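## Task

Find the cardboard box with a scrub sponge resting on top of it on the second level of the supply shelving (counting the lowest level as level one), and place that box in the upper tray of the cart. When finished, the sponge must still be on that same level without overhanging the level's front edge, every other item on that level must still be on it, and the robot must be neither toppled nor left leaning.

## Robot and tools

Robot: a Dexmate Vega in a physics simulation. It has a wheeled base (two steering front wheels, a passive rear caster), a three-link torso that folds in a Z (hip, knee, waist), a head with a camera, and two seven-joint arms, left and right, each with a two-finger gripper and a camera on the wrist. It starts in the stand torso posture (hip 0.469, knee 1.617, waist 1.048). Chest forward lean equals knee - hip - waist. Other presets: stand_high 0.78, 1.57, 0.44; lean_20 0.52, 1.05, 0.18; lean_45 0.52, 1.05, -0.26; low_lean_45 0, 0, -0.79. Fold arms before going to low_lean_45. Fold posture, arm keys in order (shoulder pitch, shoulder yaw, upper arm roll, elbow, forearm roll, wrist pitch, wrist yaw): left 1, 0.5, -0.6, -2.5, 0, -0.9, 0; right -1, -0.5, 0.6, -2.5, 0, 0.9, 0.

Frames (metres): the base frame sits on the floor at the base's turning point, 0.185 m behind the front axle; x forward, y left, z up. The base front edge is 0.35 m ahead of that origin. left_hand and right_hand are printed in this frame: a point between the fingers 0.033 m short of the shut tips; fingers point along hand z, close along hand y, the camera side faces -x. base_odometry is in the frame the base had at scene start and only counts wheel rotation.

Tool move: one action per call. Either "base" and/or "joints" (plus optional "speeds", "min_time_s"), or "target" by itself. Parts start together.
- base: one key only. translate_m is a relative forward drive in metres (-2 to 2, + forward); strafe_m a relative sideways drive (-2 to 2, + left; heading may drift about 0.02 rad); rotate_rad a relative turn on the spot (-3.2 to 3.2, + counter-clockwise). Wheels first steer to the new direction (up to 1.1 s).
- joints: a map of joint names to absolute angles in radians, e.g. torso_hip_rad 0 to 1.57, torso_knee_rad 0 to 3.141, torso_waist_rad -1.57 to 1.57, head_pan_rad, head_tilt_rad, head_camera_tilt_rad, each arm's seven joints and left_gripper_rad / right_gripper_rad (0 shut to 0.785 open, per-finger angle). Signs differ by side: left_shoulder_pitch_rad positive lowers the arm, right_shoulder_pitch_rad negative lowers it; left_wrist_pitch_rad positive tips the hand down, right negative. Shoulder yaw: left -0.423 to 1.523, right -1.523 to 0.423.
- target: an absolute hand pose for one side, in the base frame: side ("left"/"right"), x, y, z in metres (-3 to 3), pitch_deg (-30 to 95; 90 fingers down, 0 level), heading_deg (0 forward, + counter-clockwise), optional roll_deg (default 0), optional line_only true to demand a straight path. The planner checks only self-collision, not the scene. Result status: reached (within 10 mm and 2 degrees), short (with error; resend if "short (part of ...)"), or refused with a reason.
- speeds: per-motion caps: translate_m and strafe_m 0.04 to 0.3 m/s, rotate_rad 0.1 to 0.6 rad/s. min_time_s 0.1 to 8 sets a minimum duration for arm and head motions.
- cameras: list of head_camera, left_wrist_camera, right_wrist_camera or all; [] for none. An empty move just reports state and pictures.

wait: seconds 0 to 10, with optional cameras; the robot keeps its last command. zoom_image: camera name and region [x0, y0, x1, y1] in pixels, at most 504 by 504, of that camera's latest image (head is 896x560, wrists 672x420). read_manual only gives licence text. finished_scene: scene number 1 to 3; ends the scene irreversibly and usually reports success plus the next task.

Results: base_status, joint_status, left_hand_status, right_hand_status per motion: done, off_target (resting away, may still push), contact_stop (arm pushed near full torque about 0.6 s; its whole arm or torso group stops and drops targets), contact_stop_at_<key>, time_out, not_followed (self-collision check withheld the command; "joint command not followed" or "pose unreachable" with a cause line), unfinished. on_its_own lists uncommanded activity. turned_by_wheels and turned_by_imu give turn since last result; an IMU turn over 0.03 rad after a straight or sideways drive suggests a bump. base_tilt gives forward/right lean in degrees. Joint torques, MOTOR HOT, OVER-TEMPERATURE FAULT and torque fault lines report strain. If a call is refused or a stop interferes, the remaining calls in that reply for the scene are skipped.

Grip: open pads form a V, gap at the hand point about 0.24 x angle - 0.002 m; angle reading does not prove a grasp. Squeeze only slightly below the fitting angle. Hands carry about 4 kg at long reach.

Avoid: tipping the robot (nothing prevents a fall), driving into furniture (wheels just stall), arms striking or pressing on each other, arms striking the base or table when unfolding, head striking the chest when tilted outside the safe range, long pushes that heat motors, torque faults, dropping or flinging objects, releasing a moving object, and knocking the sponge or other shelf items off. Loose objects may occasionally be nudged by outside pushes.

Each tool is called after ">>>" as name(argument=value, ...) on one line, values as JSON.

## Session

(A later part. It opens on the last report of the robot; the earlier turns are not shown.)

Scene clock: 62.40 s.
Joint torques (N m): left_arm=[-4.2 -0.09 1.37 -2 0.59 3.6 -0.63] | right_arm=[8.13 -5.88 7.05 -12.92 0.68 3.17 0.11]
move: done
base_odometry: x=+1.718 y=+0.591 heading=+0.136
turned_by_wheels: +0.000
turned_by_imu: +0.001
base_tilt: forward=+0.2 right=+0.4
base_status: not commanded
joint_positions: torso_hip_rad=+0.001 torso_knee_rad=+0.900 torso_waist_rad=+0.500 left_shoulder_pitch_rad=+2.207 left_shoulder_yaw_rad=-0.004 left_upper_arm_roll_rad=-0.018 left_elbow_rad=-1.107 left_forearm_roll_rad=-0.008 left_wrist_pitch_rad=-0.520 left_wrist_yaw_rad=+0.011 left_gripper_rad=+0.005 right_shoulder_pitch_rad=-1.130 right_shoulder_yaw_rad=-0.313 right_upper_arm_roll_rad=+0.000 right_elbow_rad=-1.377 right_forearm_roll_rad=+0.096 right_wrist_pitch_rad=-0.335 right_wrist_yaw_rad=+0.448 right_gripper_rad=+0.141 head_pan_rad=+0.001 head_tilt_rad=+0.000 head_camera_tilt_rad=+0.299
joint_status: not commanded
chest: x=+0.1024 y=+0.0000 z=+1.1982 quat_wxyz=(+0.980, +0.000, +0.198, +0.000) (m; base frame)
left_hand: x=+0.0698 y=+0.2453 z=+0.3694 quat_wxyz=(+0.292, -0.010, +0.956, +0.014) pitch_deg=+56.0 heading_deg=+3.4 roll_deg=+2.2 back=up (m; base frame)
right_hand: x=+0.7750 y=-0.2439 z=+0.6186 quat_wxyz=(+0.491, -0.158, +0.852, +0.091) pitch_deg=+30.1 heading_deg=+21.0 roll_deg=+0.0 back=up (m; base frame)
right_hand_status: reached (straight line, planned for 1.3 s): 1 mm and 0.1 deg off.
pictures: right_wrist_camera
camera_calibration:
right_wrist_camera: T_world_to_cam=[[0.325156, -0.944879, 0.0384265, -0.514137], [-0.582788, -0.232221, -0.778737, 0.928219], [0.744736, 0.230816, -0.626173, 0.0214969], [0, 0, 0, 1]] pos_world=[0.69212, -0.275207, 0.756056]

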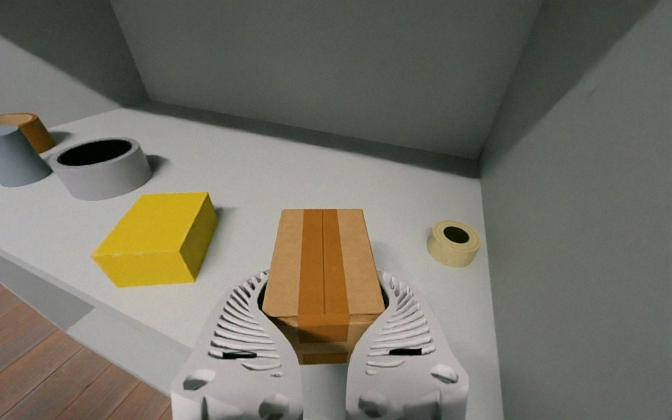

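>>> move(base={"translate_m": -0.38}, cameras=[])

>>> move(base={"rotate_rad": -2.63}, joints={"torso_hip_rad":0.175,"torso_knee_rad":1.323,"torso_waist_rad":1.048,"right_shoulder_pitch_rad":-1.53,"right_shoulder_yaw_rad":0.047,"right_upper_arm_roll_rad":-0.052,"right_elbow_rad":-1.993,"right_forearm_roll_rad":-0.032,"right_wrist_pitch_rad":-0.853,"right_wrist_yaw_rad":-0.043,"head_camera_tilt_rad":0.5}, cameras=["head_camera"])

Scene clock: 66.47 s.
Joint torques (N m): left_arm=[-4.75 0.03 1.65 -1.9 0.51 3.74 -0.68] | right_arm=[9.54 -6.13 5.73 -13.49 0.65 3.26 0.42]
move: done
base_odometry: x=+1.342 y=+0.541 heading=+0.135
turned_by_wheels: -0.001
turned_by_imu: +0.002
base_tilt: forward=+0.1 right=+0.4
base_status: done
joint_positions: torso_hip_rad=+0.001 torso_knee_rad=+0.900 torso_waist_rad=+0.500 left_shoulder_pitch_rad=+2.207 left_shoulder_yaw_rad=-0.004 left_upper_arm_roll_rad=-0.018 left_elbow_rad=-1.107 left_forearm_roll_rad=-0.008 left_wrist_pitch_rad=-0.520 left_wrist_yaw_rad=+0.011 left_gripper_rad=+0.005 right_shoulder_pitch_rad=-1.132 right_shoulder_yaw_rad=-0.314 right_upper_arm_roll_rad=+0.001 right_elbow_rad=-1.383 right_forearm_roll_rad=+0.096 right_wrist_pitch_rad=-0.339 right_wrist_yaw_rad=+0.448 right_gripper_rad=+0.141 head_pan_rad=+0.001 head_tilt_rad=+0.000 head_camera_tilt_rad=+0.299
joint_status: not commanded
chest: x=+0.1025 y=+0.0000 z=+1.1981 quat_wxyz=(+0.980, +0.000, +0.198, +0.000) (m; base frame)
left_hand: x=+0.0698 y=+0.2453 z=+0.3694 quat_wxyz=(+0.292, -0.010, +0.956, +0.014) pitch_deg=+56.1 heading_deg=+3.4 roll_deg=+2.2 back=up (m; base frame)
right_hand: x=+0.7748 y=-0.2439 z=+0.6194 quat_wxyz=(+0.491, -0.158, +0.852, +0.091) pitch_deg=+30.1 heading_deg=+21.0 roll_deg=+0.0 back=up (m; base frame)
pictures: none
No camera images: "cameras" was empty.

Scene clock: 72.40 s.
Joint torques (N m): left_arm=[4.78 0.28 2.71 -3.37 0.01 -3.36 0.09] | right_arm=[7.75 2.75 -2.73 -14.78 -0.13 3.43 -0.45]
move: done
base_odometry: x=+1.341 y=+0.541 heading=-2.493
turned_by_wheels: -2.628
turned_by_imu: -2.555
base_tilt: forward=+0.2 right=+0.3
base_status: done
joint_positions: torso_hip_rad=+0.175 torso_knee_rad=+1.323 torso_waist_rad=+1.048 left_shoulder_pitch_rad=+2.207 left_shoulder_yaw_rad=-0.004 left_upper_arm_roll_rad=-0.018 left_elbow_rad=-1.107 left_forearm_roll_rad=-0.008 left_wrist_pitch_rad=-0.518 left_wrist_yaw_rad=+0.011 left_gripper_rad=+0.005 right_shoulder_pitch_rad=-1.530 right_shoulder_yaw_rad=+0.047 right_upper_arm_roll_rad=-0.052 right_elbow_rad=-1.992 right_forearm_roll_rad=-0.032 right_wrist_pitch_rad=-0.853 right_wrist_yaw_rad=-0.043 right_gripper_rad=+0.141 head_pan_rad=+0.001 head_tilt_rad=+0.000 head_camera_tilt_rad=+0.499
joint_status: all done
chest: x=+0.0486 y=+0.0000 z=+1.3130 quat_wxyz=(+0.999, +0.000, +0.050, +0.000) (m; base frame)
left_hand: x=+0.2613 y=+0.2452 z=+0.5110 quat_wxyz=(+0.430, -0.012, +0.903, +0.013) pitch_deg=+39.0 heading_deg=+2.4 roll_deg=+0.9 back=up (m; base frame)
right_hand: x=+0.7209 y=-0.2007 z=+0.8584 quat_wxyz=(+0.515, +0.000, +0.857, +0.000) pitch_deg=+28.1 heading_deg=+0.0 roll_deg=+0.0 back=up (m; base frame)
pictures: head_camera
camera_calibration:
head_camera: T_world_to_cam=[[0.0155081, -0.999781, 0.0140498, 0.00948159], [-0.560702, -0.0203299, -0.827768, 1.1787], [0.827872, 0.00495932, -0.560895, 0.751], [0, 0, 0, 1]] pos_world=[0.0390185, 0.0297178, 1.39679]

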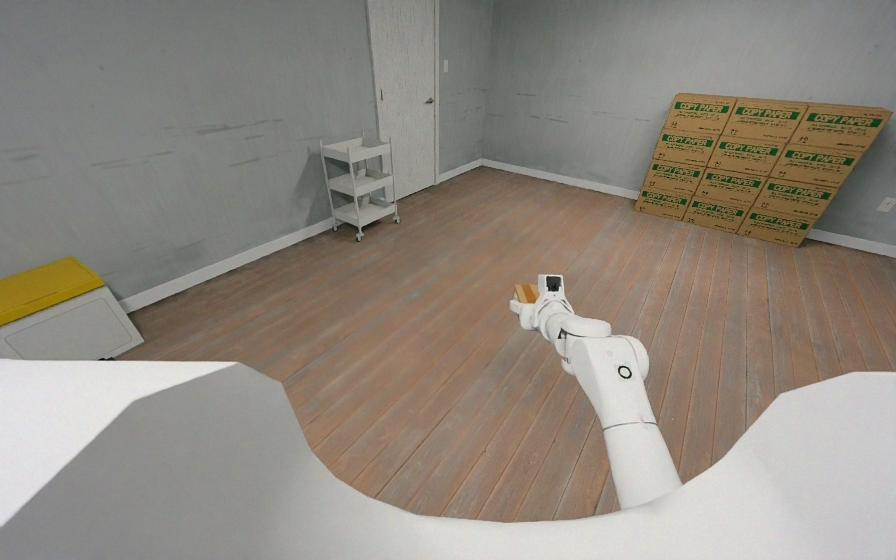

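>>> move(base={"translate_m": 1.99}, cameras=[])

>>> move(base={"translate_m": 0.17}, cameras=[])

>>> move(base={"rotate_rad": 0.98}, cameras=["head_camera"])

Scene clock: 81.93 s.
Joint torques (N m): left_arm=[6.07 0.03 2.03 -4.4 -0.04 -2.78 0.08] | right_arm=[7.73 2.07 -1.28 -14.12 -0.24 3.54 0.04]
move: done
base_odometry: x=-0.248 y=-0.658 heading=-2.493
turned_by_wheels: -0.001
turned_by_imu: -0.009
base_tilt: forward=+0.2 right=+0.3
base_status: done
joint_positions: torso_hip_rad=+0.175 torso_knee_rad=+1.323 torso_waist_rad=+1.048 left_shoulder_pitch_rad=+2.207 left_shoulder_yaw_rad=-0.004 left_upper_arm_roll_rad=-0.018 left_elbow_rad=-1.107 left_forearm_roll_rad=-0.008 left_wrist_pitch_rad=-0.518 left_wrist_yaw_rad=+0.011 left_gripper_rad=+0.005 right_shoulder_pitch_rad=-1.530 right_shoulder_yaw_rad=+0.047 right_upper_arm_roll_rad=-0.052 right_elbow_rad=-1.992 right_forearm_roll_rad=-0.032 right_wrist_pitch_rad=-0.853 right_wrist_yaw_rad=-0.043 right_gripper_rad=+0.141 head_pan_rad=+0.001 head_tilt_rad=+0.000 head_camera_tilt_rad=+0.499
joint_status: not commanded
chest: x=+0.0486 y=+0.0000 z=+1.3130 quat_wxyz=(+0.999, +0.000, +0.050, +0.000) (m; base frame)
left_hand: x=+0.2614 y=+0.2452 z=+0.5110 quat_wxyz=(+0.430, -0.012, +0.903, +0.013) pitch_deg=+39.0 heading_deg=+2.4 roll_deg=+0.9 back=up (m; base frame)
right_hand: x=+0.7209 y=-0.2006 z=+0.8584 quat_wxyz=(+0.515, +0.000, +0.857, +0.000) pitch_deg=+28.1 heading_deg=+0.0 roll_deg=+0.0 back=up (m; base frame)
pictures: none
No camera images: "cameras" was empty.

Scene clock: 84.07 s.
Joint torques (N m): left_arm=[6.72 -0.24 1.81 -4.07 -0.03 -2.92 0.08] | right_arm=[7.7 1.19 -2.33 -13.97 -0.1 2.76 -0.23]
move: done
base_odometry: x=-0.383 y=-0.760 heading=-2.494
turned_by_wheels: -0.001
turned_by_imu: -0.001
base_tilt: forward=+0.2 right=+0.3
base_status: done
joint_positions: torso_hip_rad=+0.175 torso_knee_rad=+1.323 torso_waist_rad=+1.048 left_shoulder_pitch_rad=+2.207 left_shoulder_yaw_rad=-0.004 left_upper_arm_roll_rad=-0.018 left_elbow_rad=-1.107 left_forearm_roll_rad=-0.008 left_wrist_pitch_rad=-0.518 left_wrist_yaw_rad=+0.011 left_gripper_rad=+0.005 right_shoulder_pitch_rad=-1.530 right_shoulder_yaw_rad=+0.047 right_upper_arm_roll_rad=-0.052 right_elbow_rad=-1.992 right_forearm_roll_rad=-0.032 right_wrist_pitch_rad=-0.853 right_wrist_yaw_rad=-0.043 right_gripper_rad=+0.141 head_pan_rad=+0.001 head_tilt_rad=+0.000 head_camera_tilt_rad=+0.499
joint_status: not commanded
chest: x=+0.0486 y=+0.0000 z=+1.3130 quat_wxyz=(+0.999, +0.000, +0.050, +0.000) (m; base frame)
left_hand: x=+0.2614 y=+0.2452 z=+0.5110 quat_wxyz=(+0.430, -0.012, +0.903, +0.013) pitch_deg=+39.0 heading_deg=+2.4 roll_deg=+0.9 back=up (m; base frame)
right_hand: x=+0.7209 y=-0.2006 z=+0.8584 quat_wxyz=(+0.515, +0.000, +0.857, +0.000) pitch_deg=+28.1 heading_deg=+0.0 roll_deg=+0.0 back=up (m; base frame)
pictures: none
No camera images: "cameras" was empty.

Scene clock: 87.30 s.
Joint torques (N m): left_arm=[6.27 0.02 1.51 -4.7 -0.03 -3.63 0.24] | right_arm=[8.35 0.24 -0.62 -15.38 0.08 3.04 -0.12]
move: done
base_odometry: x=-0.384 y=-0.761 heading=-1.515
turned_by_wheels: +0.979
turned_by_imu: +0.953
base_tilt: forward=+0.2 right=+0.3
base_status: done
joint_positions: torso_hip_rad=+0.175 torso_knee_rad=+1.323 torso_waist_rad=+1.048 left_shoulder_pitch_rad=+2.207 left_shoulder_yaw_rad=-0.004 left_upper_arm_roll_rad=-0.018 left_elbow_rad=-1.107 left_forearm_roll_rad=-0.008 left_wrist_pitch_rad=-0.518 left_wrist_yaw_rad=+0.011 left_gripper_rad=+0.005 right_shoulder_pitch_rad=-1.530 right_shoulder_yaw_rad=+0.047 right_upper_arm_roll_rad=-0.052 right_elbow_rad=-1.992 right_forearm_roll_rad=-0.032 right_wrist_pitch_rad=-0.853 right_wrist_yaw_rad=-0.043 right_gripper_rad=+0.141 head_pan_rad=+0.000 head_tilt_rad=+0.000 head_camera_tilt_rad=+0.499
joint_status: not commanded
chest: x=+0.0486 y=+0.0000 z=+1.3130 quat_wxyz=(+0.999, +0.000, +0.050, +0.000) (m; base frame)
left_hand: x=+0.2614 y=+0.2452 z=+0.5110 quat_wxyz=(+0.430, -0.012, +0.903, +0.013) pitch_deg=+39.0 heading_deg=+2.4 roll_deg=+0.9 back=up (m; base frame)
right_hand: x=+0.7208 y=-0.2006 z=+0.8584 quat_wxyz=(+0.515, +0.000, +0.857, +0.000) pitch_deg=+28.1 heading_deg=+0.0 roll_deg=+0.0 back=up (m; base frame)
pictures: head_camera
camera_calibration:
head_camera: T_world_to_cam=[[0.015288, -0.999784, 0.0140795, 0.00944693], [-0.560774, -0.0202314, -0.827722, 1.17869], [0.827828, 0.00475879, -0.560962, 0.751018], [0, 0, 0, 1]] pos_world=[0.0391189, 0.0297174, 1.39679]

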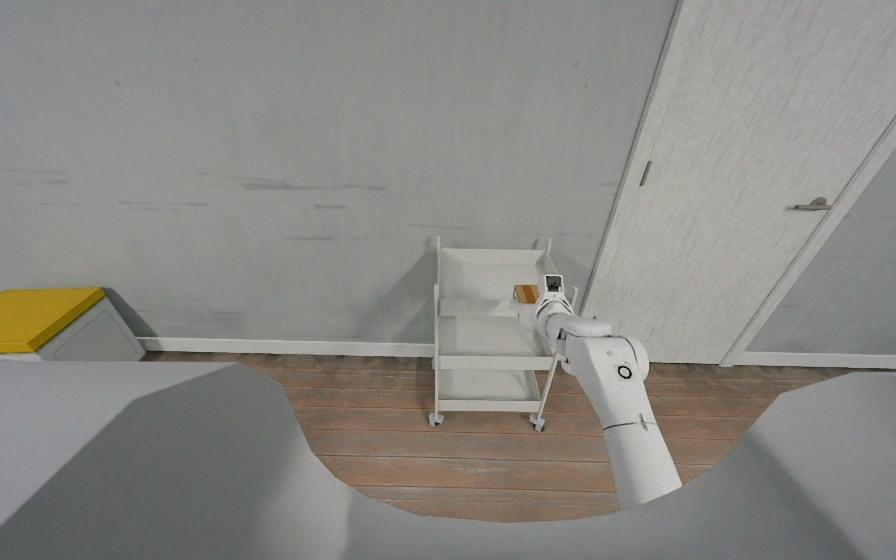

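>>> move(base={"translate_m": 0.29}, joints={"torso_hip_rad":0.166,"torso_knee_rad":1.314,"torso_waist_rad":1.048,"right_shoulder_pitch_rad":-1.042,"right_shoulder_yaw_rad":0.043,"right_upper_arm_roll_rad":-0.022,"right_elbow_rad":-0.62,"right_forearm_roll_rad":-0.009,"right_wrist_pitch_rad":0.033,"right_wrist_yaw_rad":-0.048}, cameras=["right_wrist_camera"])

>>> move(joints={"right_gripper_rad":0.42}, cameras=["right_wrist_camera"])

Scene clock: 94.23 s.
Joint torques (N m): left_arm=[6.99 -0.26 2.25 -4.71 -0.12 -2.91 0.17] | right_arm=[1.48 -6.36 6.11 9.3 0.45 -7.59 -2.04]
move: done
base_odometry: x=-0.368 y=-1.051 heading=-1.514
turned_by_wheels: +0.001
turned_by_imu: +0.002
base_tilt: forward=+0.1 right=+0.3
base_status: done
joint_positions: torso_hip_rad=+0.166 torso_knee_rad=+1.314 torso_waist_rad=+1.048 left_shoulder_pitch_rad=+2.207 left_shoulder_yaw_rad=-0.004 left_upper_arm_roll_rad=-0.018 left_elbow_rad=-1.107 left_forearm_roll_rad=-0.008 left_wrist_pitch_rad=-0.518 left_wrist_yaw_rad=+0.011 left_gripper_rad=+0.005 right_shoulder_pitch_rad=-1.044 right_shoulder_yaw_rad=+0.043 right_upper_arm_roll_rad=-0.023 right_elbow_rad=-0.627 right_forearm_roll_rad=-0.009 right_wrist_pitch_rad=+0.032 right_wrist_yaw_rad=-0.047 right_gripper_rad=+0.141 head_pan_rad=+0.000 head_tilt_rad=+0.000 head_camera_tilt_rad=+0.499
joint_status: all done
chest: x=+0.0490 y=+0.0000 z=+1.3097 quat_wxyz=(+0.999, +0.000, +0.050, +0.000) (m; base frame)
left_hand: x=+0.2628 y=+0.2452 z=+0.5079 quat_wxyz=(+0.431, -0.012, +0.902, +0.013) pitch_deg=+38.9 heading_deg=+2.4 roll_deg=+0.9 back=up (m; base frame)
right_hand: x=+0.8161 y=-0.1992 z=+0.6884 quat_wxyz=(+0.517, -0.001, +0.856, +0.000) pitch_deg=+27.7 heading_deg=+0.1 roll_deg=+0.0 back=up (m; base frame)
pictures: right_wrist_camera
camera_calibration:
right_wrist_camera: T_world_to_cam=[[-0.0350822, -0.998685, 0.0373815, -0.203877], [-0.594705, -0.00919919, -0.803891, 1.08838], [0.803178, -0.0504333, -0.593601, -0.101843], [0, 0, 0, 1]] pos_world=[0.721912, -0.198733, 0.822108]

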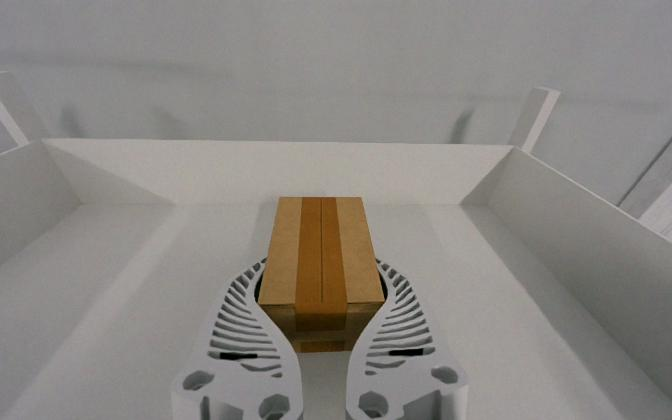

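Scene clock: 95.03 s.
Joint torques (N m): left_arm=[7.32 0.59 1.72 -4.43 -0.05 -3.77 0.13] | right_arm=[20.07 -1.66 3.48 -4.6 -0.06 0.5 -0.58]
move: done
base_odometry: x=-0.368 y=-1.051 heading=-1.514
turned_by_wheels: +0.000
turned_by_imu: +0.000
base_tilt: forward=+0.2 right=+0.3
base_status: not commanded
joint_positions: torso_hip_rad=+0.166 torso_knee_rad=+1.314 torso_waist_rad=+1.048 left_shoulder_pitch_rad=+2.207 left_shoulder_yaw_rad=-0.004 left_upper_arm_roll_rad=-0.018 left_elbow_rad=-1.107 left_forearm_roll_rad=-0.008 left_wrist_pitch_rad=-0.518 left_wrist_yaw_rad=+0.011 left_gripper_rad=+0.005 right_shoulder_pitch_rad=-1.043 right_shoulder_yaw_rad=+0.043 right_upper_arm_roll_rad=-0.022 right_elbow_rad=-0.621 right_forearm_roll_rad=-0.009 right_wrist_pitch_rad=+0.032 right_wrist_yaw_rad=-0.048 right_gripper_rad=+0.420 head_pan_rad=+0.000 head_tilt_rad=+0.000 head_camera_tilt_rad=+0.499
joint_status: all done
chest: x=+0.0495 y=+0.0000 z=+1.3097 quat_wxyz=(+0.999, +0.000, +0.050, +0.000) (m; base frame)
left_hand: x=+0.2627 y=+0.2452 z=+0.5078 quat_wxyz=(+0.431, -0.012, +0.902, +0.013) pitch_deg=+39.0 heading_deg=+2.4 roll_deg=+0.9 back=up (m; base frame)
right_hand: x=+0.8149 y=-0.1997 z=+0.6857 quat_wxyz=(+0.515, +0.000, +0.857, +0.000) pitch_deg=+28.0 heading_deg=+0.0 roll_deg=+0.0 back=up (m; base frame)
pictures: right_wrist_camera
camera_calibration:
right_wrist_camera: T_world_to_cam=[[-0.0358784, -0.998643, 0.0377449, -0.204022], [-0.598313, -0.0087872, -0.801214, 1.08673], [0.800459, -0.0513296, -0.597186, -0.0981091], [0, 0, 0, 1]] pos_world=[0.721416, -0.199231, 0.819813]

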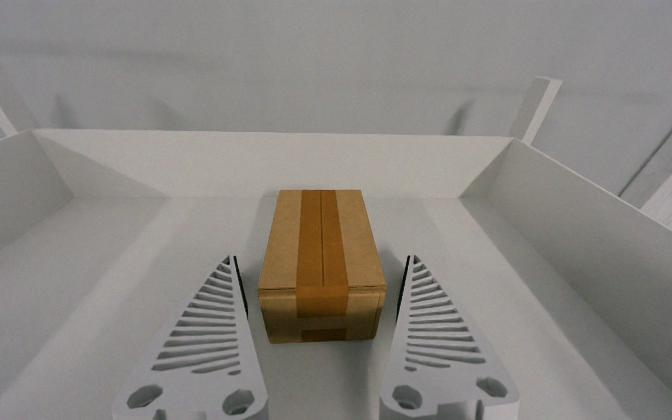

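>>> finished_scene(scene=2)

The scene is finished: the task was done.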